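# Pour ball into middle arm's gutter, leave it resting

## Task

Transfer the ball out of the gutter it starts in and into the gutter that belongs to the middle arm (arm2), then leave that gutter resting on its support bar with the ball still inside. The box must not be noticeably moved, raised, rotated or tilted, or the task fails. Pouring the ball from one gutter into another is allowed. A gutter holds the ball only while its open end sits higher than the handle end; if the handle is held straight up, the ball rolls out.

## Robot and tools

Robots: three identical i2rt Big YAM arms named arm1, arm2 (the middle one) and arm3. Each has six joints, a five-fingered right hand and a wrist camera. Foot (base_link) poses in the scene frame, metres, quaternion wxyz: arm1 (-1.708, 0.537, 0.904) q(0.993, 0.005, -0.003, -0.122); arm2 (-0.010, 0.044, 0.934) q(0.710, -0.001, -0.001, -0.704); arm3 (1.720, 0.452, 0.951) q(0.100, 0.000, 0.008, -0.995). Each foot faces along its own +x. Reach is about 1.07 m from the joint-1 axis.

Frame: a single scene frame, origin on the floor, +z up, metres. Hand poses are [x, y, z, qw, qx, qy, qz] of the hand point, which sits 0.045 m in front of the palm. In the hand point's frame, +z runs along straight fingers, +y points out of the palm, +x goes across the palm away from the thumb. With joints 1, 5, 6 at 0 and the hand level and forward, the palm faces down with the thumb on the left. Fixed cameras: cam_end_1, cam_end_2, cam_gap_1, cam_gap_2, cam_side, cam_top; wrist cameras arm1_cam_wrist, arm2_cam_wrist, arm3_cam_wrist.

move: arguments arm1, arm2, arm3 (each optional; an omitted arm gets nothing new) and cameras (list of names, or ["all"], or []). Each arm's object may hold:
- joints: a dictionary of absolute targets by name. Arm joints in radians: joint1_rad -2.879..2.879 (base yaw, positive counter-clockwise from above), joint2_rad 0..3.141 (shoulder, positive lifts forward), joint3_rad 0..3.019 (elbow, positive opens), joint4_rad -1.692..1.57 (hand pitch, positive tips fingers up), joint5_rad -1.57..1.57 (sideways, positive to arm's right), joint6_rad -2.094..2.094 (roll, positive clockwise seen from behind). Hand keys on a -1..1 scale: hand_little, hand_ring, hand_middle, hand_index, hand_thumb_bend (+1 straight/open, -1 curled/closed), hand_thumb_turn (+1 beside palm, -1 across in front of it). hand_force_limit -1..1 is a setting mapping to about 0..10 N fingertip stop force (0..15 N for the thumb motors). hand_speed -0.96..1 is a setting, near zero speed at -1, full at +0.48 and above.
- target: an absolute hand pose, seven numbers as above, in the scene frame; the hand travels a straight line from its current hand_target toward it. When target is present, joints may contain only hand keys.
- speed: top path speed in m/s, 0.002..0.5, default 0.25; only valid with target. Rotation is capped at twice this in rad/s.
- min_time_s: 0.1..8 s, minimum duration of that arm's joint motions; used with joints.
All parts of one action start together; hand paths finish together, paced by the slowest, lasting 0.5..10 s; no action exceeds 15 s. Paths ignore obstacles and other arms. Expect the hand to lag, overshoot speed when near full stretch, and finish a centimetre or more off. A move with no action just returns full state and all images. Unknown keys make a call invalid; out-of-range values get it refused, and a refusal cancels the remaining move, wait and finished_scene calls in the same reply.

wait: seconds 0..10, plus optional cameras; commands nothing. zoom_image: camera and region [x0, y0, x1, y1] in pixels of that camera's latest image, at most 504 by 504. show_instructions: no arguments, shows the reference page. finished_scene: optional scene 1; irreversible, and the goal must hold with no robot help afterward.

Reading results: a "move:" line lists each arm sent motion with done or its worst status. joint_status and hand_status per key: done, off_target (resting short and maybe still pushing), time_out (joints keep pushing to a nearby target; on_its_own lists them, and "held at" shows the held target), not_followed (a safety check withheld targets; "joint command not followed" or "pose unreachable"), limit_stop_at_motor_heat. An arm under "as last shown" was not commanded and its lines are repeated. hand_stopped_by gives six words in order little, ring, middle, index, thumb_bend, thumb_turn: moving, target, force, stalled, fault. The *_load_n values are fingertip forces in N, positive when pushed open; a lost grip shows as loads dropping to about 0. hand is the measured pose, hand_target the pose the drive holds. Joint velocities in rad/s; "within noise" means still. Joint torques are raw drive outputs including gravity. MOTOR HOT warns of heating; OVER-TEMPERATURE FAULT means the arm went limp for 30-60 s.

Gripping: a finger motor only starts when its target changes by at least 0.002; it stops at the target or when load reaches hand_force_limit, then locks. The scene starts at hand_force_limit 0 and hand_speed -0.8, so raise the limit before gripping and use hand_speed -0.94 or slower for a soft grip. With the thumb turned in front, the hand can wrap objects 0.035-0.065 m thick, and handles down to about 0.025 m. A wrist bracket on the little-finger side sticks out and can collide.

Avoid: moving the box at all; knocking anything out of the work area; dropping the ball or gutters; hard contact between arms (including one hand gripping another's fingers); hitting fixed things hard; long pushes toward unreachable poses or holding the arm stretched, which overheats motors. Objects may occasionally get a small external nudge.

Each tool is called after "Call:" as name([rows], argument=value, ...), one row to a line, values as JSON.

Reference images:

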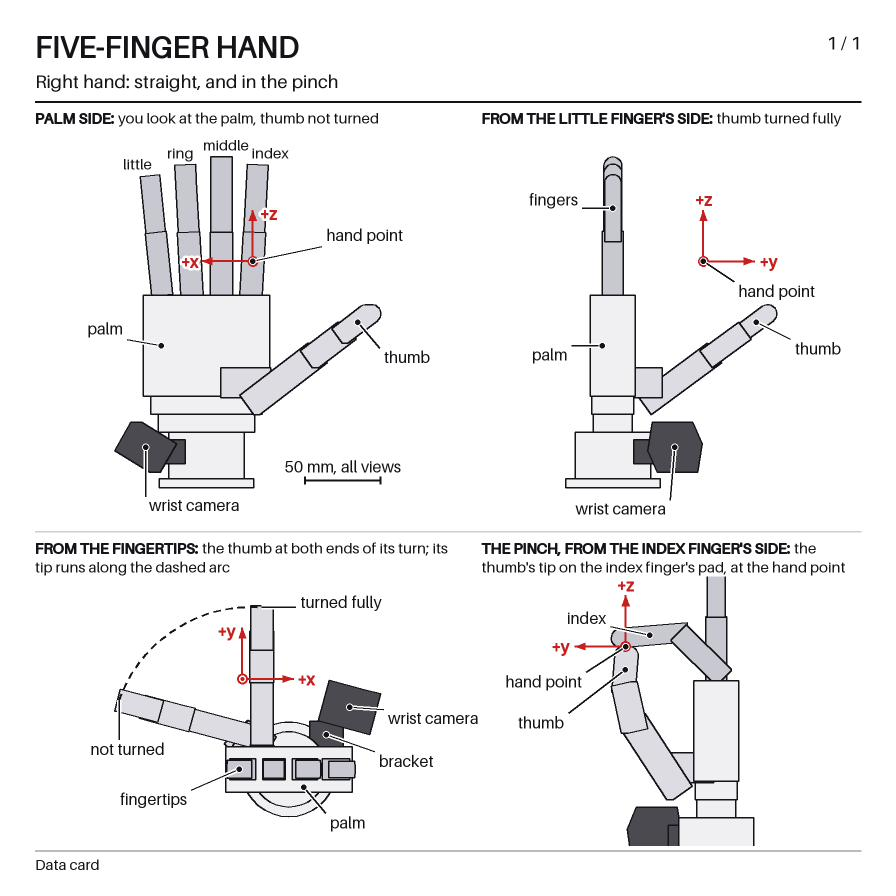

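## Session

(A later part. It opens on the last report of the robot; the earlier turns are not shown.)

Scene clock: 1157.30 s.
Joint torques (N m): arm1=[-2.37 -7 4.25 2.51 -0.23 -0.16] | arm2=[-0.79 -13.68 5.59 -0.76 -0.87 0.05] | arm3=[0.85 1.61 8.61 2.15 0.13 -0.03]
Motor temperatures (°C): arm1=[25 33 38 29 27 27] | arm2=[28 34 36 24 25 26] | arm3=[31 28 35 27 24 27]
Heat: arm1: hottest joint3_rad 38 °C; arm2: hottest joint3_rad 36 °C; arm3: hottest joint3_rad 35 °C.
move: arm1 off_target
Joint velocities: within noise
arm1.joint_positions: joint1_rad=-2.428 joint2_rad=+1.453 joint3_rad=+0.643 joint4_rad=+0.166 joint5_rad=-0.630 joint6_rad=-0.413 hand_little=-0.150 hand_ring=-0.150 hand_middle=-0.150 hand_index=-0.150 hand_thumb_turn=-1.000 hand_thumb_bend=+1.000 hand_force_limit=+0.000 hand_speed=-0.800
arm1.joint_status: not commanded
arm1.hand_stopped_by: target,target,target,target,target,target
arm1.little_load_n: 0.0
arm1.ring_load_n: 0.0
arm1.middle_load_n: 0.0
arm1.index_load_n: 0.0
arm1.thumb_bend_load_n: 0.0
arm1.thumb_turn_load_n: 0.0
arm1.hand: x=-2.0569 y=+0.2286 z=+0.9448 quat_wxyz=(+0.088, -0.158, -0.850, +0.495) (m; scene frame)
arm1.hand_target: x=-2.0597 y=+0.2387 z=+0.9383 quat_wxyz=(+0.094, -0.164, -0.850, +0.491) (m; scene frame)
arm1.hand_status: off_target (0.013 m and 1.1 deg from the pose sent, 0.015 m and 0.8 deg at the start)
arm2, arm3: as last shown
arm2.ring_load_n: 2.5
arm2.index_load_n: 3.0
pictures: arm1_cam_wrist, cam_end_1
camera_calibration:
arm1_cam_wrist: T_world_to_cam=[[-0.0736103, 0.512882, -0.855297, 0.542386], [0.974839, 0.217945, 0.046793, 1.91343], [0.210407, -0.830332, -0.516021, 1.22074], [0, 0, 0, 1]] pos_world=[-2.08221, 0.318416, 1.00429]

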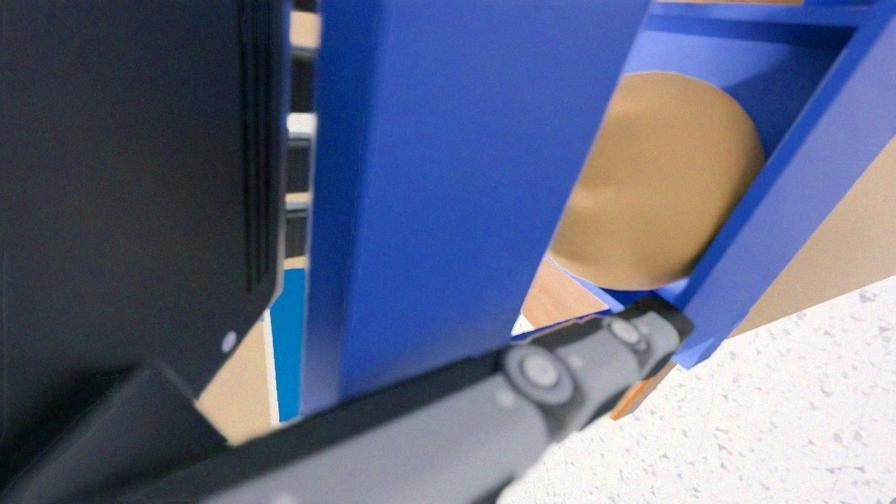

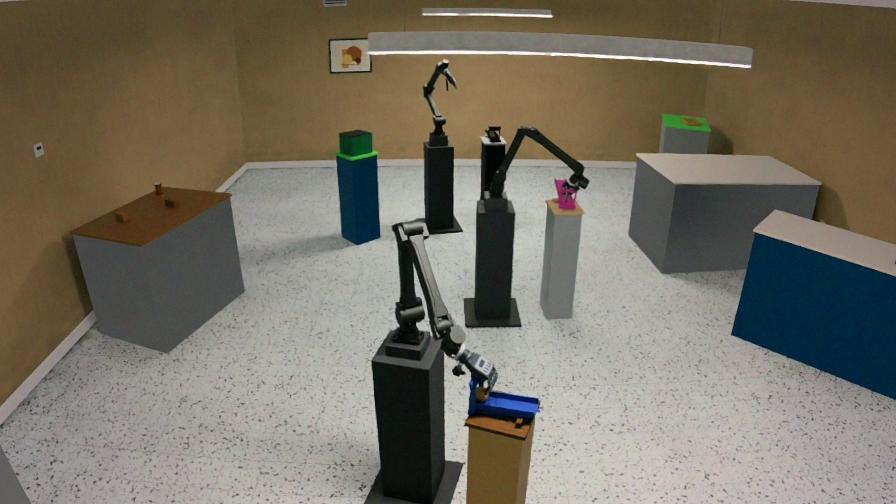

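Call:
move(arm1={"target": [-2.064, 0.2245, 0.9595, -0.0946, 0.1638, 0.8504, -0.4910], "speed": 0.1}, cameras=["arm1_cam_wrist", "cam_side"])

Call:
move(arm1={"joints": {"hand_index": 1, "hand_middle": 1, "hand_ring": 1, "hand_little": 1, "hand_thumb_turn": 1, "hand_speed": 0.0}}, cameras=["arm1_cam_wrist", "cam_end_1"])

Call:
zoom_image(camera="cam_end_1", region=[440, 340, 560, 430])

Scene clock: 1232.47 s.
Joint torques (N m): arm1=[-0.85 -8.29 7.98 1.26 -0.06 -0.1] | arm2=[-0.79 -13.68 5.6 -0.76 -0.87 0.05] | arm3=[0.15 2.32 8.53 2.1 0.05 -0.06]
Motor temperatures (°C): arm1=[25 33 37 29 27 27] | arm2=[28 34 36 24 26 26] | arm3=[31 28 35 27 24 27]
Heat: arm1: hottest joint3_rad 37 °C; arm2: hottest joint3_rad 36 °C; arm3: hottest joint3_rad 35 °C.
move: arm1 off_target
Joint velocities: within noise
arm1.joint_positions: joint1_rad=-2.428 joint2_rad=+1.441 joint3_rad=+0.643 joint4_rad=+0.131 joint5_rad=-0.612 joint6_rad=-0.408 hand_little=-0.150 hand_ring=-0.150 hand_middle=-0.150 hand_index=-0.150 hand_thumb_turn=-1.000 hand_thumb_bend=+1.000 hand_force_limit=+0.000 hand_speed=-0.800
arm1.joint_status: not commanded
arm1.hand_stopped_by: target,target,target,target,target,target
arm1.little_load_n: 0.0
arm1.ring_load_n: 0.0
arm1.middle_load_n: 0.0
arm1.index_load_n: 0.0
arm1.thumb_bend_load_n: 0.0
arm1.thumb_turn_load_n: 0.0
arm1.hand: x=-2.0545 y=+0.2328 z=+0.9441 quat_wxyz=(+0.086, -0.169, -0.854, +0.484) (m; scene frame)
arm1.hand_target: x=-2.0637 y=+0.2248 z=+0.9596 quat_wxyz=(+0.095, -0.164, -0.850, +0.491) (m; scene frame)
arm1.hand_status: off_target (0.020 m and 1.4 deg from the pose sent, 0.017 m and 1.1 deg at the start)
arm2, arm3: as last shown
arm2.middle_load_n: 3.0
arm2.index_load_n: 2.5
pictures: arm1_cam_wrist, cam_side
camera_calibration:
arm1_cam_wrist: T_world_to_cam=[[-0.0488878, 0.529947, -0.846621, 0.578433], [0.977395, 0.199941, 0.0687147, 1.89895], [0.205689, -0.824124, -0.527742, 1.22317], [0, 0, 0, 1]] pos_world=[-2.07934, 0.321827, 1.00475]

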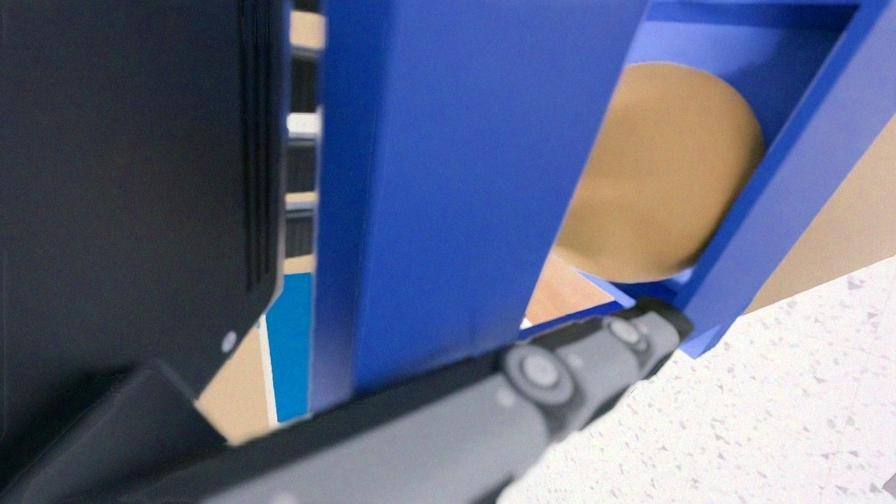

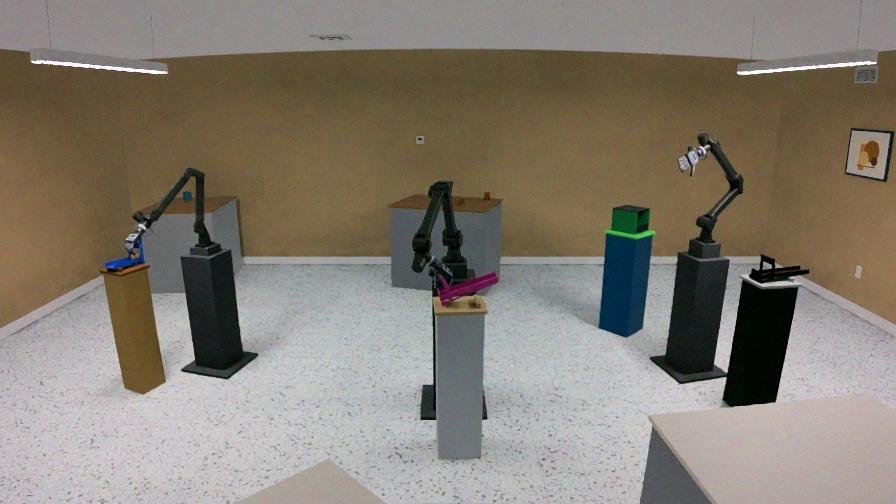

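Scene clock: 1234.00 s.
Joint torques (N m): arm1=[-0.67 -8.47 7.69 1.88 -0.32 -0.07] | arm2=[-0.79 -13.74 5.6 -0.76 -0.87 0.04] | arm3=[-0.03 1.96 8.62 2.13 0.04 -0.1]
Motor temperatures (°C): arm1=[25 33 38 29 27 27] | arm2=[28 34 36 24 26 26] | arm3=[31 28 35 27 24 27]
Heat: arm1: hottest joint3_rad 38 °C; arm2: hottest joint3_rad 36 °C; arm3: hottest joint3_rad 35 °C.
move: arm1 done
Joint velocities: within noise
arm1.joint_positions: joint1_rad=-2.428 joint2_rad=+1.441 joint3_rad=+0.643 joint4_rad=+0.124 joint5_rad=-0.606 joint6_rad=-0.408 hand_little=+1.000 hand_ring=+1.000 hand_middle=+1.000 hand_index=+1.000 hand_thumb_turn=+1.000 hand_thumb_bend=+1.000 hand_force_limit=+0.000 hand_speed=+0.000
arm1.joint_status: all done
arm1.hand_stopped_by: target,target,target,target,target,target
arm1.little_load_n: 0.0
arm1.ring_load_n: 0.0
arm1.middle_load_n: 0.0
arm1.index_load_n: 0.0
arm1.thumb_bend_load_n: 0.0
arm1.thumb_turn_load_n: 0.0
arm1.hand: x=-2.0540 y=+0.2341 z=+0.9426 quat_wxyz=(+0.086, -0.172, -0.855, +0.481) (m; scene frame)
arm1.hand_target: x=-2.0636 y=+0.2248 z=+0.9595 quat_wxyz=(+0.095, -0.164, -0.850, +0.491) (m; scene frame)
arm1.hand_status: not commanded
arm2, arm3: as last shown
arm2.middle_load_n: 2.5
arm2.index_load_n: 3.0
arm3.little_load_n: -0.5
pictures: arm1_cam_wrist, cam_end_1
camera_calibration:
arm1_cam_wrist: T_world_to_cam=[[-0.042145, 0.535793, -0.843297, 0.585862], [0.97791, 0.195082, 0.0750738, 1.89449], [0.204736, -0.821504, -0.532179, 1.22497], [0, 0, 0, 1]] pos_world=[-2.07875, 0.322833, 1.00373]

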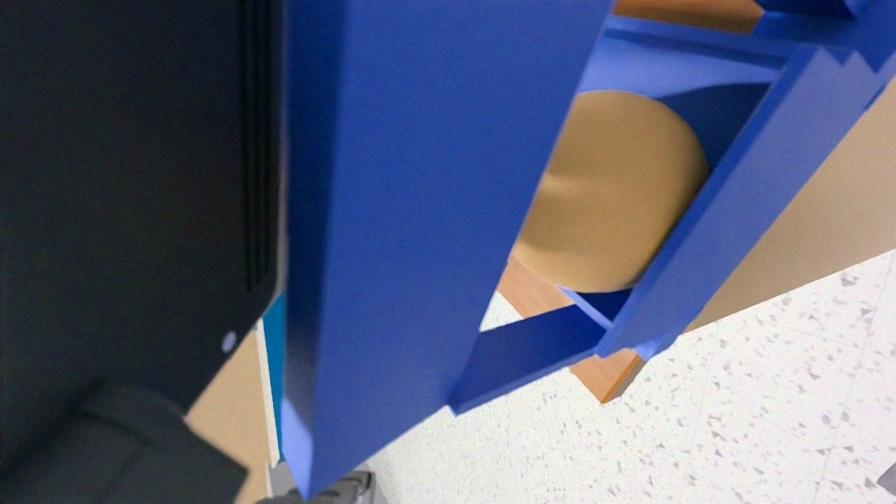

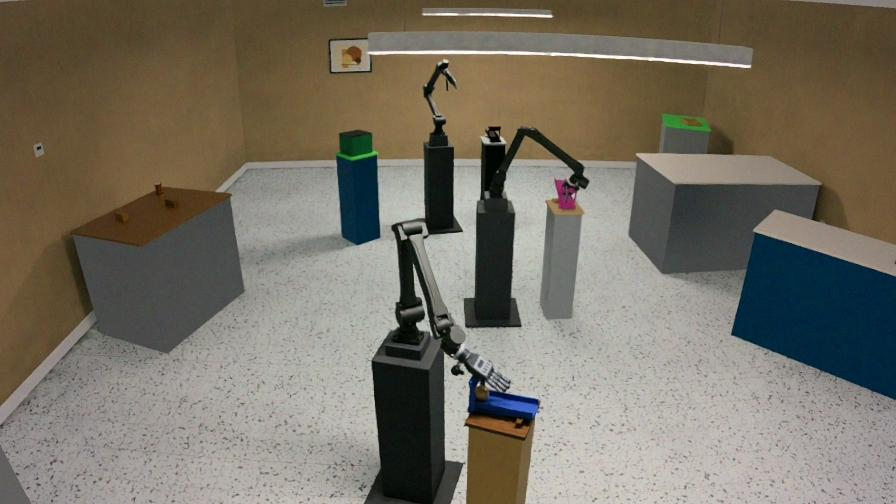

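Scaled by 4.200.

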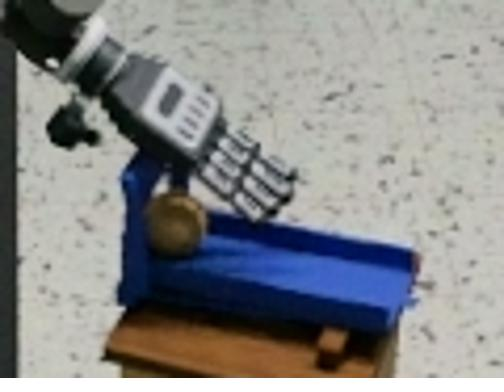

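Call:
move(arm1={"target": [-2.065, 0.21, 1.08, -0.1338, 0.1338, 0.6944, -0.6944], "speed": 0.12}, cameras=["arm1_cam_wrist", "cam_side"])

Scene clock: 1259.67 s.
Joint torques (N m): arm1=[-1.96 -6.77 5.38 3.12 -0.12 0.06] | arm2=[-0.79 -13.68 5.59 -0.75 -0.87 0.05] | arm3=[-0.44 1.61 8.42 2.04 0.03 -0.13]
Motor temperatures (°C): arm1=[25 33 40 29 27 27] | arm2=[28 34 36 24 26 26] | arm3=[31 28 35 27 24 27]
Heat: arm1: hottest joint3_rad 40 °C; arm2: hottest joint3_rad 36 °C; arm3: hottest joint3_rad 35 °C.
move: arm1 done
Joint velocities: within noise
arm1.joint_positions: joint1_rad=-2.474 joint2_rad=+1.348 joint3_rad=+0.540 joint4_rad=+0.799 joint5_rad=-0.783 joint6_rad=-0.001 hand_little=+1.000 hand_ring=+1.000 hand_middle=+1.000 hand_index=+1.000 hand_thumb_turn=+1.000 hand_thumb_bend=+1.000 hand_force_limit=+0.000 hand_speed=+0.000
arm1.joint_status: not commanded
arm1.hand_stopped_by: target,target,target,target,target,target
arm1.little_load_n: 0.0
arm1.ring_load_n: 0.0
arm1.middle_load_n: 0.0
arm1.index_load_n: 0.0
arm1.thumb_bend_load_n: 0.0
arm1.thumb_turn_load_n: 0.0
arm1.hand: x=-2.0616 y=+0.2033 z=+1.0750 quat_wxyz=(+0.124, -0.132, -0.701, +0.690) (m; scene frame)
arm1.hand_target: x=-2.0649 y=+0.2098 z=+1.0798 quat_wxyz=(+0.134, -0.134, -0.695, +0.694) (m; scene frame)
arm1.hand_status: done (0.009 m and 1.4 deg from the pose sent, 0.140 m and 31.5 deg at the start)
arm2, arm3: as last shown
arm2.index_load_n: 2.5
arm3.little_load_n: 0.0
pictures: arm1_cam_wrist, cam_side
camera_calibration:
arm1_cam_wrist: T_world_to_cam=[[-0.236929, 0.0771146, -0.968462, 0.539919], [0.960014, 0.17159, -0.221199, 2.18448], [0.149121, -0.982146, -0.114686, 0.740913], [0, 0, 0, 1]] pos_world=[-2.0797, 0.311213, 1.09107]

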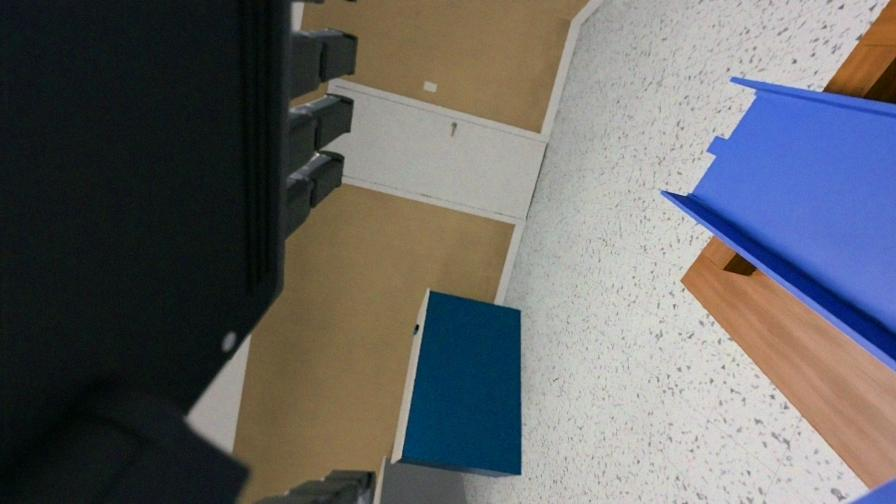

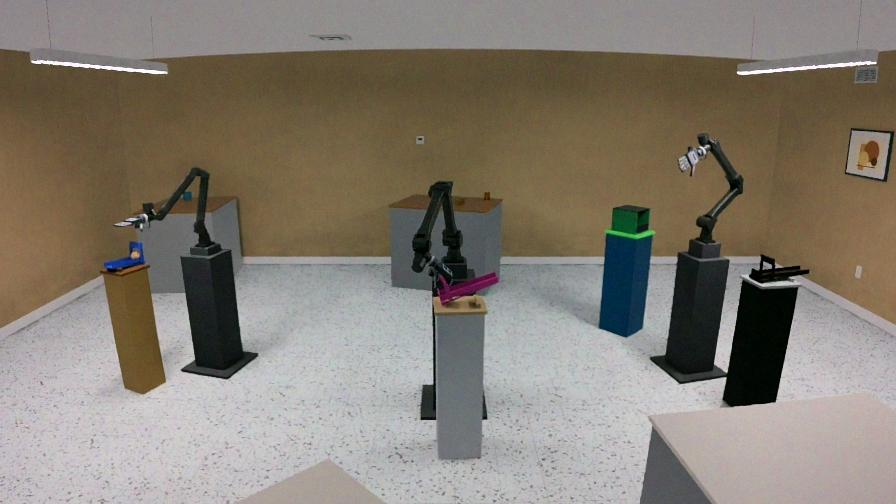

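Call:
move(arm1={"target": [-2.132, 0.326, 1.15, 0, 0.1732, 0.985, 0], "speed": 0.25}, cameras=["arm1_cam_wrist"])

Call:
zoom_image(camera="arm1_cam_wrist", region=[300, 50, 600, 350])

Call:
move(arm1={"target": [-2.162, 0.25, 1.15, 0, 0.1732, 0.985, 0], "speed": 0.25}, cameras=["arm1_cam_wrist"])

Call:
zoom_image(camera="arm1_cam_wrist", region=[380, 50, 680, 350])

Scene clock: 1279.67 s.
Joint torques (N m): arm1=[0.21 -11.81 11.21 -0.14 0.13 -0.17] | arm2=[-0.79 -13.68 5.6 -0.75 -0.87 0.04] | arm3=[-0.03 2.37 8.72 2.17 -0.01 -0.08]
Motor temperatures (°C): arm1=[25 33 40 29 27 27] | arm2=[28 34 35 24 26 26] | arm3=[31 28 35 27 24 27]
Heat: arm1: hottest joint3_rad 40 °C; arm2: hottest joint3_rad 35 °C; arm3: hottest joint3_rad 35 °C.
move: arm1 off_target
Joint velocities: within noise
arm1.joint_positions: joint1_rad=-2.419 joint2_rad=+1.729 joint3_rad=+1.747 joint4_rad=-1.621 joint5_rad=-0.008 joint6_rad=-0.722 hand_little=+1.000 hand_ring=+1.000 hand_middle=+1.000 hand_index=+1.000 hand_thumb_turn=+1.000 hand_thumb_bend=+1.000 hand_force_limit=+0.000 hand_speed=+0.000
arm1.joint_status: not commanded
arm1.hand_stopped_by: target,target,target,target,target,target
arm1.little_load_n: 0.0
arm1.ring_load_n: 0.0
arm1.middle_load_n: 0.0
arm1.index_load_n: 0.0
arm1.thumb_bend_load_n: 0.0
arm1.thumb_turn_load_n: 0.0
arm1.hand: x=-2.1222 y=+0.3389 z=+1.1336 quat_wxyz=(-0.017, -0.184, -0.983, -0.012) (m; scene frame)
arm1.hand_target: x=-2.1310 y=+0.3265 z=+1.1499 quat_wxyz=(+0.000, -0.173, -0.985, +0.000) (m; scene frame)
arm1.hand_status: off_target (0.023 m and 2.7 deg from the pose sent, 0.160 m and 89.0 deg at the start)
arm2, arm3: as last shown
arm2.index_load_n: 3.0
pictures: arm1_cam_wrist
camera_calibration:
arm1_cam_wrist: T_world_to_cam=[[0.111327, 0.993755, -0.00760544, -0.0890289], [0.843208, -0.0904057, 0.529931, 1.22167], [0.525934, -0.0654084, -0.848007, 2.21015], [0, 0, 0, 1]] pos_world=[-2.18261, 0.343482, 1.22615]

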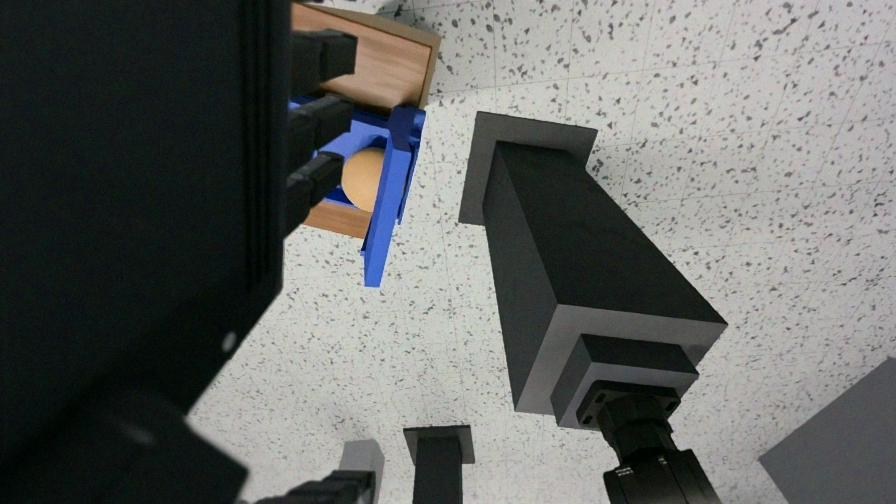

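Scaled by 1.680.

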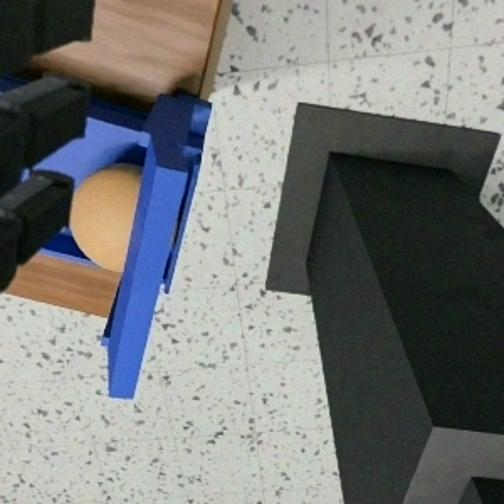

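Scene clock: 1281.03 s.
Joint torques (N m): arm1=[-0.73 -15.33 11.21 -0.13 0.09 0.03] | arm2=[-0.79 -13.68 5.57 -0.75 -0.87 0.05] | arm3=[0.26 1.67 8.69 2.18 0.03 -0.11]
Motor temperatures (°C): arm1=[25 34 40 29 27 27] | arm2=[28 34 35 24 26 26] | arm3=[31 28 35 27 24 27]
Heat: arm1: hottest joint3_rad 40 °C; arm2: hottest joint3_rad 35 °C; arm3: hottest joint3_rad 35 °C.
move: arm1 off_target
Joint velocities: within noise
arm1.joint_positions: joint1_rad=-2.317 joint2_rad=+1.924 joint3_rad=+2.020 joint4_rad=-1.694 joint5_rad=-0.006 joint6_rad=-0.649 hand_little=+1.000 hand_ring=+1.000 hand_middle=+1.000 hand_index=+1.000 hand_thumb_turn=+1.000 hand_thumb_bend=+1.000 hand_force_limit=+0.000 hand_speed=+0.000
arm1.joint_status: not commanded
arm1.hand_stopped_by: target,target,target,target,target,target
arm1.little_load_n: 0.0
arm1.ring_load_n: 0.0
arm1.middle_load_n: 0.0
arm1.index_load_n: 0.0
arm1.thumb_bend_load_n: 0.0
arm1.thumb_turn_load_n: 0.0
arm1.hand: x=-2.1532 y=+0.2577 z=+1.1306 quat_wxyz=(-0.014, -0.170, -0.985, -0.012) (m; scene frame)
arm1.hand_target: x=-2.1610 y=+0.2507 z=+1.1496 quat_wxyz=(+0.004, -0.173, -0.985, +0.004) (m; scene frame)
arm1.hand_status: off_target (0.023 m and 2.2 deg from the pose sent, 0.099 m and 2.7 deg at the start; a joint's target at an end of its range on 24 of 41 steps)
arm2, arm3: as last shown
arm2.index_load_n: 2.5
pictures: arm1_cam_wrist
camera_calibration:
arm1_cam_wrist: T_world_to_cam=[[0.0830201, 0.996521, -0.00736236, -0.0667726], [0.848308, -0.0667918, 0.525273, 1.25223], [0.522954, -0.0498538, -0.850902, 2.21141], [0, 0, 0, 1]] pos_world=[-2.2132, 0.260426, 1.22344]

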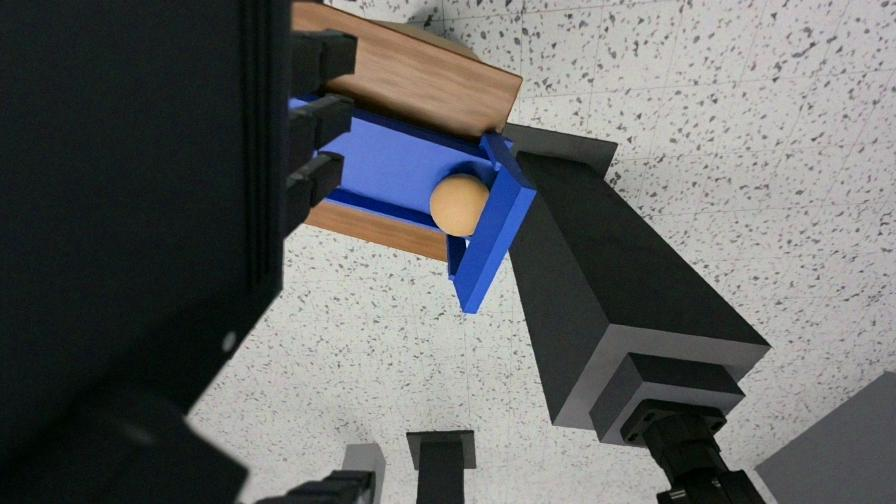

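Scaled by 1.680.

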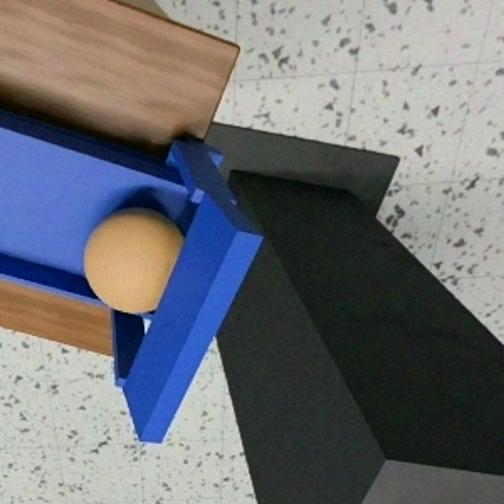

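Call:
move(arm1={"target": [-2.056, 0.238, 1.045, -0.1254, 0.1495, 0.7514, -0.6304], "speed": 0.2}, cameras=["arm1_cam_wrist"])

Call:
move(arm1={"target": [-2.0515, 0.2465, 0.991, -0.1254, 0.1495, 0.7514, -0.6304], "speed": 0.1}, cameras=["arm1_cam_wrist", "cam_end_1"])

Call:
zoom_image(camera="cam_end_1", region=[440, 340, 560, 430])

Scene clock: 1341.10 s.
Joint torques (N m): arm1=[-2.26 -4.48 5.37 3.26 -0.16 -0.01] | arm2=[-0.85 -13.68 5.6 -0.76 -0.87 0.05] | arm3=[0.56 2.08 8.69 2.22 0.01 -0.05]
Motor temperatures (°C): arm1=[25 37 44 28 27 27] | arm2=[28 34 35 24 26 26] | arm3=[31 28 36 27 24 27]
Heat: arm1: hottest joint3_rad 44 °C; arm2: hottest joint3_rad 35 °C; arm3: hottest joint3_rad 36 °C.
move: arm1 done
Joint velocities: within noise
arm1.joint_positions: joint1_rad=-2.509 joint2_rad=+1.257 joint3_rad=+0.536 joint4_rad=+0.482 joint5_rad=-0.792 joint6_rad=-0.180 hand_little=+1.000 hand_ring=+1.000 hand_middle=+1.000 hand_index=+1.000 hand_thumb_turn=+1.000 hand_thumb_bend=+1.000 hand_force_limit=+0.000 hand_speed=+0.000
arm1.joint_status: not commanded
arm1.hand_stopped_by: target,target,target,target,target,target
arm1.little_load_n: 0.0
arm1.ring_load_n: 0.0
arm1.middle_load_n: 0.0
arm1.index_load_n: 0.0
arm1.thumb_bend_load_n: 0.0
arm1.thumb_turn_load_n: 0.0
arm1.hand: x=-2.0519 y=+0.2321 z=+1.0485 quat_wxyz=(+0.122, -0.141, -0.754, +0.630) (m; scene frame)
arm1.hand_target: x=-2.0560 y=+0.2380 z=+1.0451 quat_wxyz=(+0.125, -0.150, -0.751, +0.630) (m; scene frame)
arm1.hand_status: done (0.008 m and 1.1 deg from the pose sent, 0.131 m and 81.7 deg at the start)
arm2: as last shown
arm2.middle_load_n: 3.0
arm3.joint_positions: joint1_rad=+0.242 joint2_rad=+0.635 joint3_rad=+1.359 joint4_rad=-1.149 joint5_rad=-0.046 joint6_rad=-1.300 hand_little=+1.000 hand_ring=+1.000 hand_middle=+1.000 hand_index=+1.000 hand_thumb_turn=+1.000 hand_thumb_bend=+1.000 hand_force_limit=+0.000 hand_speed=-0.800
arm3.joint_status: not commanded
arm3.hand_stopped_by: target,target,target,target,target,target
arm3.little_load_n: 0.0
arm3.ring_load_n: 0.0
arm3.middle_load_n: 0.0
arm3.index_load_n: 0.0
arm3.thumb_bend_load_n: 0.0
arm3.thumb_turn_load_n: 0.0
arm3.hand: x=+1.4583 y=+0.3654 z=+1.4599 quat_wxyz=(+0.501, +0.088, -0.837, +0.201) (m; scene frame)
arm3.hand_target: x=+1.4596 y=+0.3658 z=+1.4719 quat_wxyz=(+0.511, +0.088, -0.830, +0.204) (m; scene frame)
arm3.hand_status: not commanded
pictures: arm1_cam_wrist
camera_calibration:
arm1_cam_wrist: T_world_to_cam=[[-0.191229, 0.228944, -0.954472, 0.558144], [0.970356, 0.190509, -0.148715, 2.10511], [0.147788, -0.954616, -0.258588, 0.906467], [0, 0, 0, 1]] pos_world=[-2.06993, 0.336503, 1.0802]

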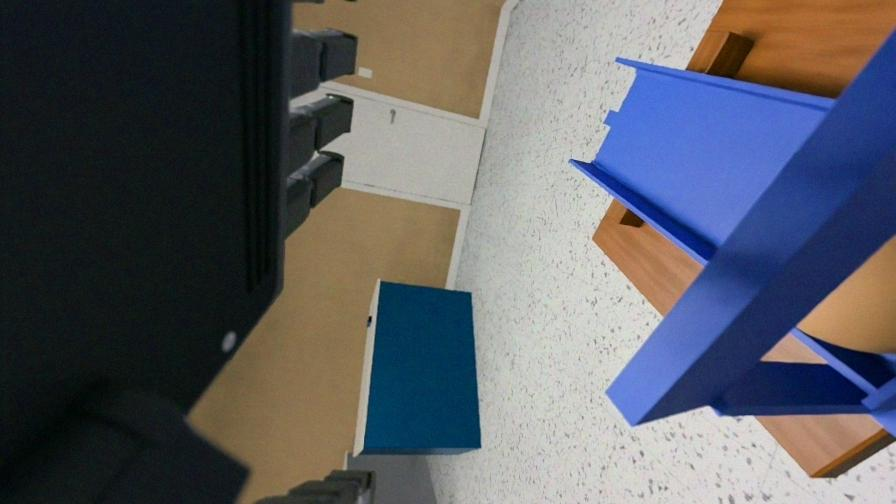

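Scene clock: 1342.47 s.
Joint torques (N m): arm1=[-1.79 -5.66 4.26 3.44 -0.27 -0.11] | arm2=[-0.73 -13.63 5.6 -0.76 -0.87 0.05] | arm3=[-0.15 1.44 8.68 2.11 0.08 -0.05]
Motor temperatures (°C): arm1=[25 37 44 28 27 27] | arm2=[28 34 35 24 26 26] | arm3=[31 28 36 27 24 27]
Heat: arm1: hottest joint3_rad 44 °C; arm2: hottest joint3_rad 35 °C; arm3: hottest joint3_rad 36 °C.
move: arm1 done
Joint velocities: within noise
arm1.joint_positions: joint1_rad=-2.528 joint2_rad=+1.409 joint3_rad=+0.461 joint4_rad=+0.703 joint5_rad=-0.808 joint6_rad=-0.180 hand_little=+1.000 hand_ring=+1.000 hand_middle=+1.000 hand_index=+1.000 hand_thumb_turn=+1.000 hand_thumb_bend=+1.000 hand_force_limit=+0.000 hand_speed=+0.000
arm1.joint_status: not commanded
arm1.hand_stopped_by: target,target,target,target,target,target
arm1.little_load_n: 0.0
arm1.ring_load_n: 0.0
arm1.middle_load_n: 0.0
arm1.index_load_n: 0.0
arm1.thumb_bend_load_n: 0.0
arm1.thumb_turn_load_n: 0.0
arm1.hand: x=-2.0478 y=+0.2403 z=+0.9933 quat_wxyz=(+0.119, -0.145, -0.754, +0.630) (m; scene frame)
arm1.hand_target: x=-2.0514 y=+0.2464 z=+0.9910 quat_wxyz=(+0.125, -0.149, -0.752, +0.630) (m; scene frame)
arm1.hand_status: done (0.008 m and 0.9 deg from the pose sent, 0.059 m and 1.1 deg at the start)
arm2.joint_positions: joint1_rad=-0.321 joint2_rad=+1.991 joint3_rad=+1.404 joint4_rad=-1.405 joint5_rad=-0.811 joint6_rad=-2.102 hand_little=-0.997 hand_ring=-0.979 hand_middle=-0.979 hand_index=-0.979 hand_thumb_turn=-1.000 hand_thumb_bend=+1.000 hand_force_limit=-0.300 hand_speed=-0.900
arm2.joint_status: not commanded
arm2.hand_stopped_by: force,force,force,force,target,target
arm2.little_load_n: 5.0
arm2.ring_load_n: 2.5
arm2.middle_load_n: 2.5
arm2.index_load_n: 2.5
arm2.thumb_bend_load_n: 0.0
arm2.thumb_turn_load_n: 0.5
arm2.hand: x=-0.0610 y=-0.4178 z=+0.9364 quat_wxyz=(-0.315, +0.650, -0.626, +0.293) (m; scene frame)
arm2.hand_target: x=-0.0597 y=-0.4183 z=+0.9371 quat_wxyz=(-0.313, +0.651, -0.625, +0.296) (m; scene frame)
arm2.hand_status: not commanded
arm3: as last shown
pictures: arm1_cam_wrist, cam_end_1
camera_calibration:
arm1_cam_wrist: T_world_to_cam=[[-0.183625, 0.228014, -0.956186, 0.521849], [0.971829, 0.188319, -0.141722, 2.08793], [0.147753, -0.955273, -0.25617, 0.897112], [0, 0, 0, 1]] pos_world=[-2.06584, 0.344802, 1.0247]

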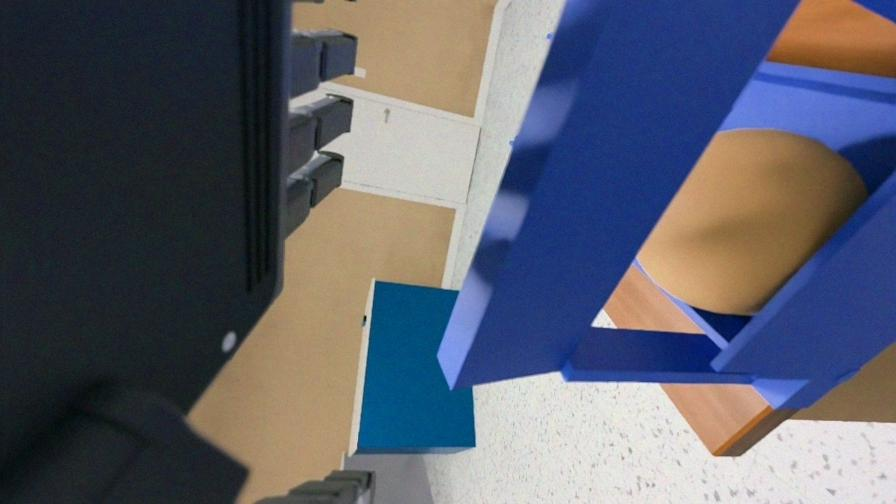

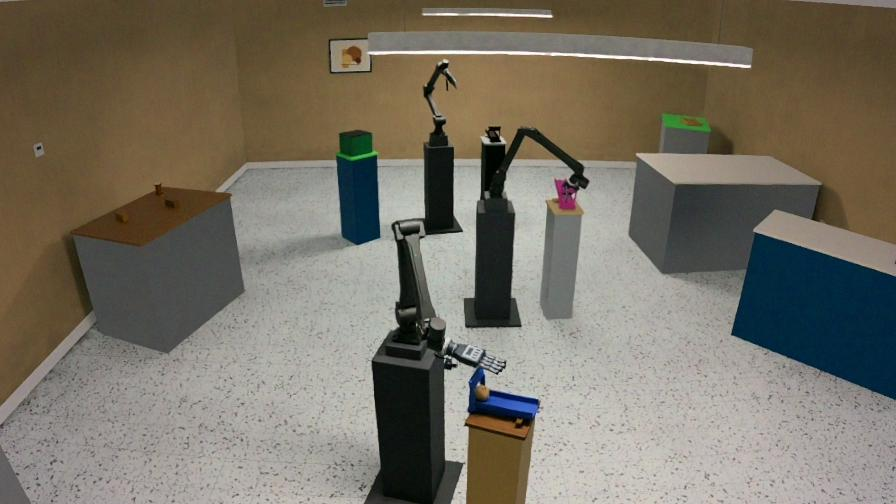

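Scaled by 4.200.

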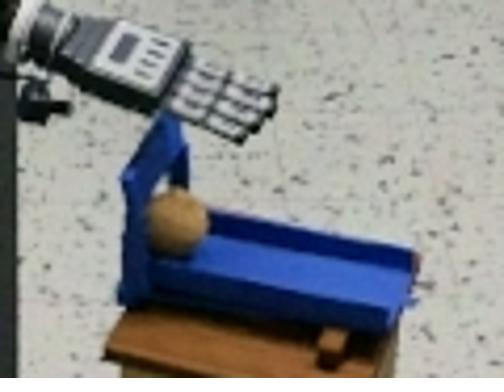

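Call:
move(arm1={"target": [-2.0543, 0.2528, 0.9475, -0.1254, 0.1495, 0.7514, -0.6304], "speed": 0.05}, cameras=["arm1_cam_wrist", "cam_end_1"])

Call:
zoom_image(camera="cam_end_1", region=[440, 340, 560, 430])

Scene clock: 1363.53 s.
Joint torques (N m): arm1=[-1.2 -6.42 3.06 3.11 -0.29 -0.12] | arm2=[-0.79 -13.68 5.6 -0.75 -0.87 0.05] | arm3=[-0.15 2.14 8.51 2.33 0.01 -0.1]
Motor temperatures (°C): arm1=[25 35 42 29 27 27] | arm2=[28 34 35 24 26 26] | arm3=[30 28 36 27 24 27]
Heat: arm1: hottest joint3_rad 42 °C; arm2: hottest joint3_rad 35 °C; arm3: hottest joint3_rad 36 °C.
move: arm1 done
Joint velocities: within noise
arm1.joint_positions: joint1_rad=-2.548 joint2_rad=+1.579 joint3_rad=+0.439 joint4_rad=+0.891 joint5_rad=-0.828 joint6_rad=-0.180 hand_little=+1.000 hand_ring=+1.000 hand_middle=+1.000 hand_index=+1.000 hand_thumb_turn=+1.000 hand_thumb_bend=+1.000 hand_force_limit=+0.000 hand_speed=+0.000
arm1.joint_status: not commanded
arm1.hand_stopped_by: target,target,target,target,target,target
arm1.little_load_n: 0.0
arm1.ring_load_n: 0.0
arm1.middle_load_n: 0.0
arm1.index_load_n: 0.0
arm1.thumb_bend_load_n: 0.0
arm1.thumb_turn_load_n: 0.0
arm1.hand: x=-2.0511 y=+0.2462 z=+0.9500 quat_wxyz=(+0.118, -0.147, -0.753, +0.630) (m; scene frame)
arm1.hand_target: x=-2.0542 y=+0.2528 z=+0.9476 quat_wxyz=(+0.125, -0.150, -0.752, +0.630) (m; scene frame)
arm1.hand_status: done (0.008 m and 1.0 deg from the pose sent, 0.048 m and 0.9 deg at the start)
arm2, arm3: as last shown
arm2.little_load_n: 4.5
pictures: arm1_cam_wrist, cam_end_1
camera_calibration:
arm1_cam_wrist: T_world_to_cam=[[-0.177868, 0.225532, -0.957861, 0.492526], [0.972938, 0.186199, -0.136826, 2.08206], [0.147495, -0.956277, -0.252547, 0.888402], [0, 0, 0, 1]] pos_world=[-2.06914, 0.3508, 0.981015]

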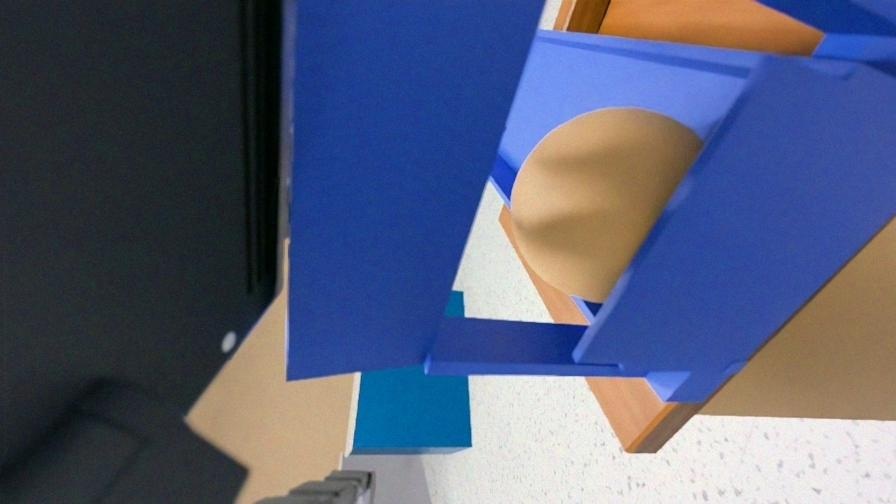

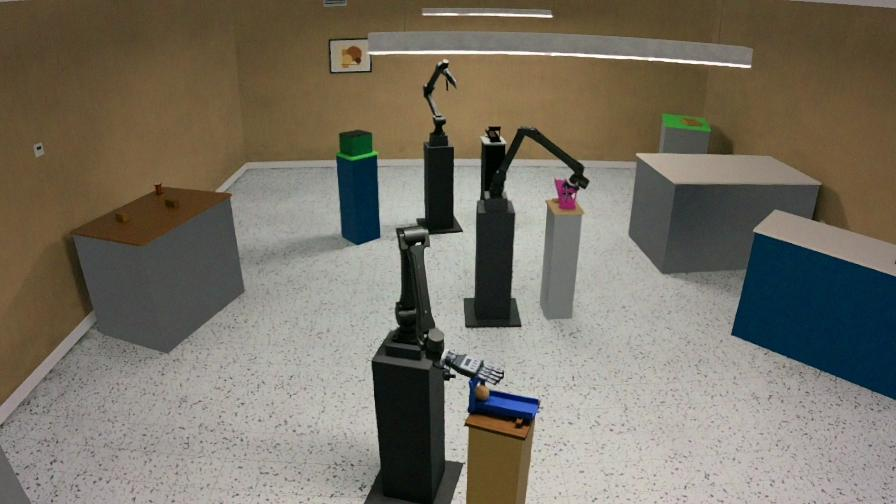

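Scaled by 4.200.

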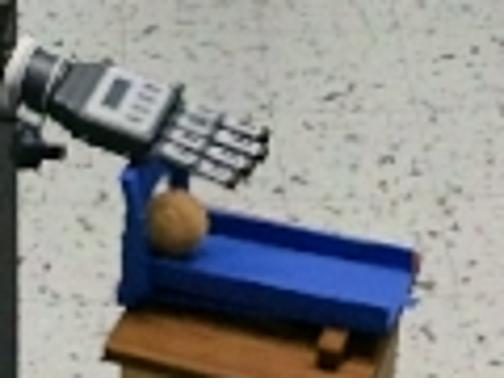

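Call:
move(arm1={"target": [-2.0555, 0.2498, 0.942, -0.1254, 0.1495, 0.7514, -0.6304], "speed": 0.05}, cameras=["arm1_cam_wrist"])

Scene clock: 1397.63 s.
Joint torques (N m): arm1=[-1.38 -5.83 3.1 2.89 0.06 -0.11] | arm2=[-0.79 -13.74 5.6 -0.75 -0.87 0.04] | arm3=[0.32 2.26 8.57 2.3 0.05 -0.11]
Motor temperatures (°C): arm1=[25 34 39 29 27 27] | arm2=[28 34 35 24 26 26] | arm3=[30 28 36 27 24 27]
Heat: arm1: hottest joint3_rad 39 °C; arm2: hottest joint3_rad 35 °C; arm3: hottest joint3_rad 36 °C.
move: arm1 done
Joint velocities: within noise
arm1.joint_positions: joint1_rad=-2.548 joint2_rad=+1.599 joint3_rad=+0.439 joint4_rad=+0.923 joint5_rad=-0.828 joint6_rad=-0.180 hand_little=+1.000 hand_ring=+1.000 hand_middle=+1.000 hand_index=+1.000 hand_thumb_turn=+1.000 hand_thumb_bend=+1.000 hand_force_limit=+0.000 hand_speed=+0.000
arm1.joint_status: not commanded
arm1.hand_stopped_by: target,target,target,target,target,target
arm1.little_load_n: 0.0
arm1.ring_load_n: 0.0
arm1.middle_load_n: 0.0
arm1.index_load_n: 0.0
arm1.thumb_bend_load_n: 0.0
arm1.thumb_turn_load_n: 0.0
arm1.hand: x=-2.0529 y=+0.2456 z=+0.9476 quat_wxyz=(+0.122, -0.144, -0.751, +0.633) (m; scene frame)
arm1.hand_target: x=-2.0554 y=+0.2499 z=+0.9420 quat_wxyz=(+0.125, -0.150, -0.752, +0.630) (m; scene frame)
arm1.hand_status: done (0.007 m and 0.8 deg from the pose sent, 0.010 m and 1.0 deg at the start)
arm2, arm3: as last shown
arm2.little_load_n: 5.0
arm2.ring_load_n: 3.0
arm3.thumb_turn_load_n: -0.5
pictures: arm1_cam_wrist
camera_calibration:
arm1_cam_wrist: T_world_to_cam=[[-0.18922, 0.221335, -0.956664, 0.466606], [0.971229, 0.185658, -0.149147, 2.09185], [0.144601, -0.957362, -0.250097, 0.879443], [0, 0, 0, 1]] pos_world=[-2.07054, 0.3503, 0.978324]

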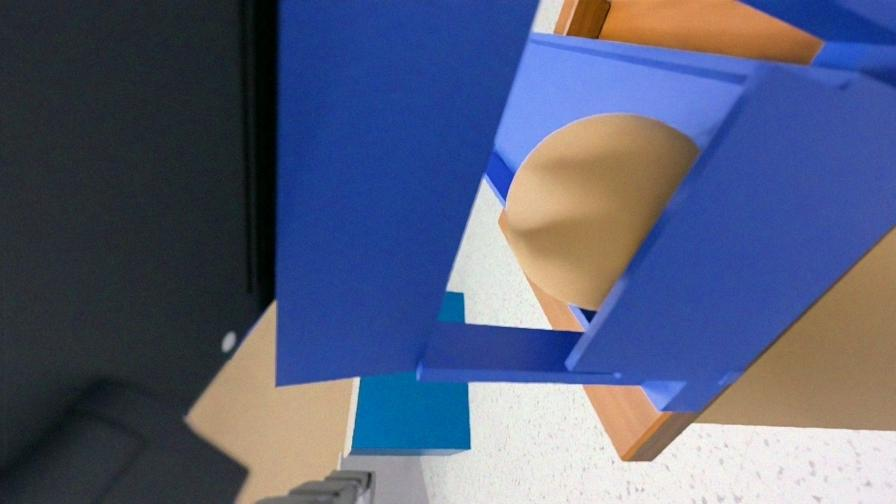

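Call:
move(arm1={"joints": {"hand_index": 0.1, "hand_middle": 0.1, "hand_ring": 0.1, "hand_little": 0.1, "hand_force_limit": -0.3, "hand_speed": -0.8}}, cameras=["arm1_cam_wrist"])

Call:
zoom_image(camera="arm1_cam_wrist", region=[260, 0, 700, 440])

Scene clock: 1415.07 s.
Joint torques (N m): arm1=[-1.96 -6.89 3.37 2.86 0.06 -0.08] | arm2=[-0.73 -13.68 5.6 -0.76 -0.87 0.05] | arm3=[0.38 2.37 8.5 1.96 0.05 -0.06]
Motor temperatures (°C): arm1=[25 34 38 29 27 27] | arm2=[28 34 35 24 27 26] | arm3=[30 28 36 27 24 27]
Heat: arm1: hottest joint3_rad 38 °C; arm2: hottest joint3_rad 35 °C; arm3: hottest joint3_rad 36 °C.
move: arm1 done
Joint velocities: within noise
arm1.joint_positions: joint1_rad=-2.548 joint2_rad=+1.599 joint3_rad=+0.439 joint4_rad=+0.923 joint5_rad=-0.828 joint6_rad=-0.180 hand_little=+0.100 hand_ring=+0.100 hand_middle=+0.100 hand_index=+0.100 hand_thumb_turn=+1.000 hand_thumb_bend=+1.000 hand_force_limit=-0.300 hand_speed=-0.800
arm1.joint_status: all done
arm1.hand_stopped_by: target,target,target,target,target,target
arm1.little_load_n: 0.0
arm1.ring_load_n: 0.0
arm1.middle_load_n: 0.0
arm1.index_load_n: 0.0
arm1.thumb_bend_load_n: 0.0
arm1.thumb_turn_load_n: -0.5
arm1.hand: x=-2.0529 y=+0.2456 z=+0.9476 quat_wxyz=(+0.122, -0.144, -0.751, +0.633) (m; scene frame)
arm1.hand_target: x=-2.0554 y=+0.2499 z=+0.9420 quat_wxyz=(+0.125, -0.150, -0.752, +0.630) (m; scene frame)
arm1.hand_status: not commanded
arm2, arm3: as last shown
arm2.ring_load_n: 2.5
arm2.index_load_n: 3.0
arm3.index_load_n: 0.5
arm3.thumb_turn_load_n: 0.0
pictures: arm1_cam_wrist
camera_calibration:
arm1_cam_wrist: T_world_to_cam=[[-0.18922, 0.221335, -0.956664, 0.466606], [0.971229, 0.185658, -0.149147, 2.09185], [0.144601, -0.957362, -0.250097, 0.879443], [0, 0, 0, 1]] pos_world=[-2.07054, 0.3503, 0.978324]

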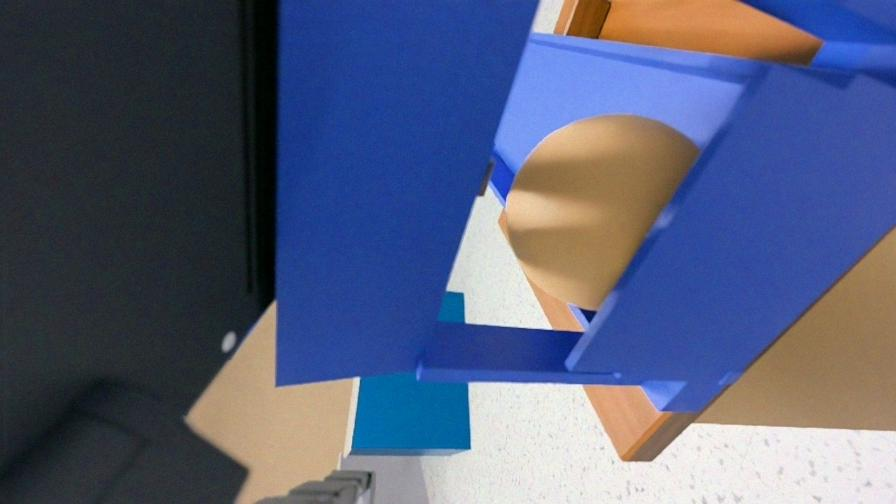

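Scaled by 1.145.

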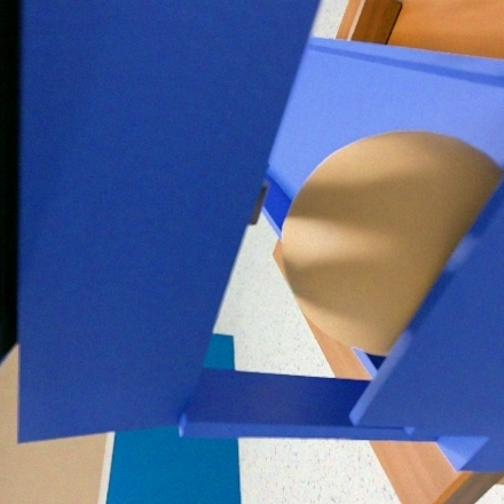

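Call:
move(arm1={"target": [-2.0550, 0.2508, 0.932, -0.1254, 0.1495, 0.7514, -0.6304], "speed": 0.05}, cameras=["arm1_cam_wrist"])

Scene clock: 1610.13 s.
Joint torques (N m): arm1=[-1.73 -4.6 2.76 2.52 0.08 -0.19] | arm2=[-0.79 -13.74 5.6 -0.76 -0.87 0.05] | arm3=[1.14 1.61 8.5 2.13 0.03 -0.03]
Motor temperatures (°C): arm1=[25 32 35 29 26 27] | arm2=[27 34 35 24 27 26] | arm3=[30 28 36 26 24 27]
Heat: arm1: hottest joint3_rad 35 °C; arm2: hottest joint3_rad 35 °C; arm3: hottest joint3_rad 36 °C.
move: arm1 off_target
Joint velocities: within noise
arm1.joint_positions: joint1_rad=-2.548 joint2_rad=+1.625 joint3_rad=+0.439 joint4_rad=+0.979 joint5_rad=-0.831 joint6_rad=-0.173 hand_little=+0.100 hand_ring=+0.100 hand_middle=+0.100 hand_index=+0.100 hand_thumb_turn=+1.000 hand_thumb_bend=+1.000 hand_force_limit=-0.300 hand_speed=-0.800
arm1.joint_status: not commanded
arm1.hand_stopped_by: target,target,target,target,target,target
arm1.little_load_n: 0.0
arm1.ring_load_n: 0.0
arm1.middle_load_n: 0.0
arm1.index_load_n: 0.0
arm1.thumb_bend_load_n: 0.0
arm1.thumb_turn_load_n: 0.0
arm1.hand: x=-2.0555 y=+0.2440 z=+0.9470 quat_wxyz=(+0.128, -0.137, -0.746, +0.639) (m; scene frame)
arm1.hand_target: x=-2.0545 y=+0.2509 z=+0.9324 quat_wxyz=(+0.125, -0.150, -0.751, +0.630) (m; scene frame)
arm1.hand_status: off_target (0.016 m and 1.9 deg from the pose sent, 0.017 m and 0.8 deg at the start)
arm2, arm3: as last shown
arm2.index_load_n: 2.5
arm2.thumb_turn_load_n: 1.0
arm3.index_load_n: 0.0
pictures: arm1_cam_wrist
camera_calibration:
arm1_cam_wrist: T_world_to_cam=[[-0.21078, 0.208249, -0.955094, 0.423301], [0.96729, 0.185506, -0.173024, 2.10918], [0.141144, -0.960323, -0.240538, 0.862749], [0, 0, 0, 1]] pos_world=[-2.07274, 0.349098, 0.976756]

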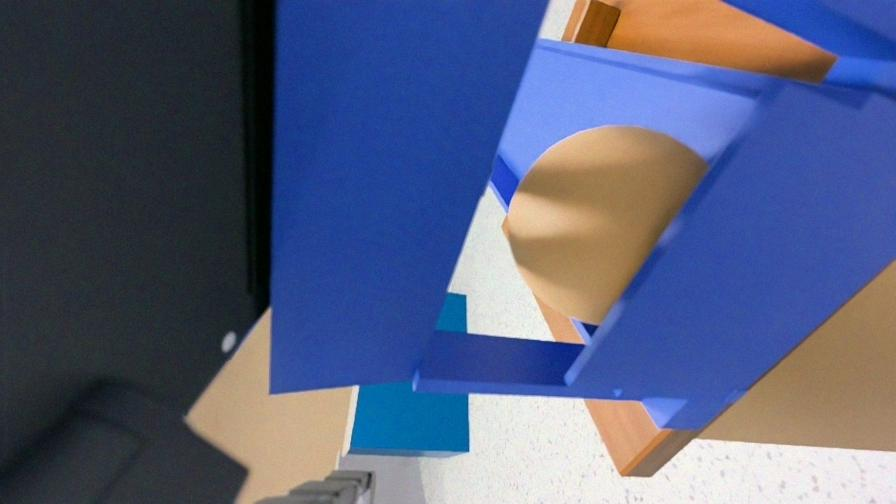

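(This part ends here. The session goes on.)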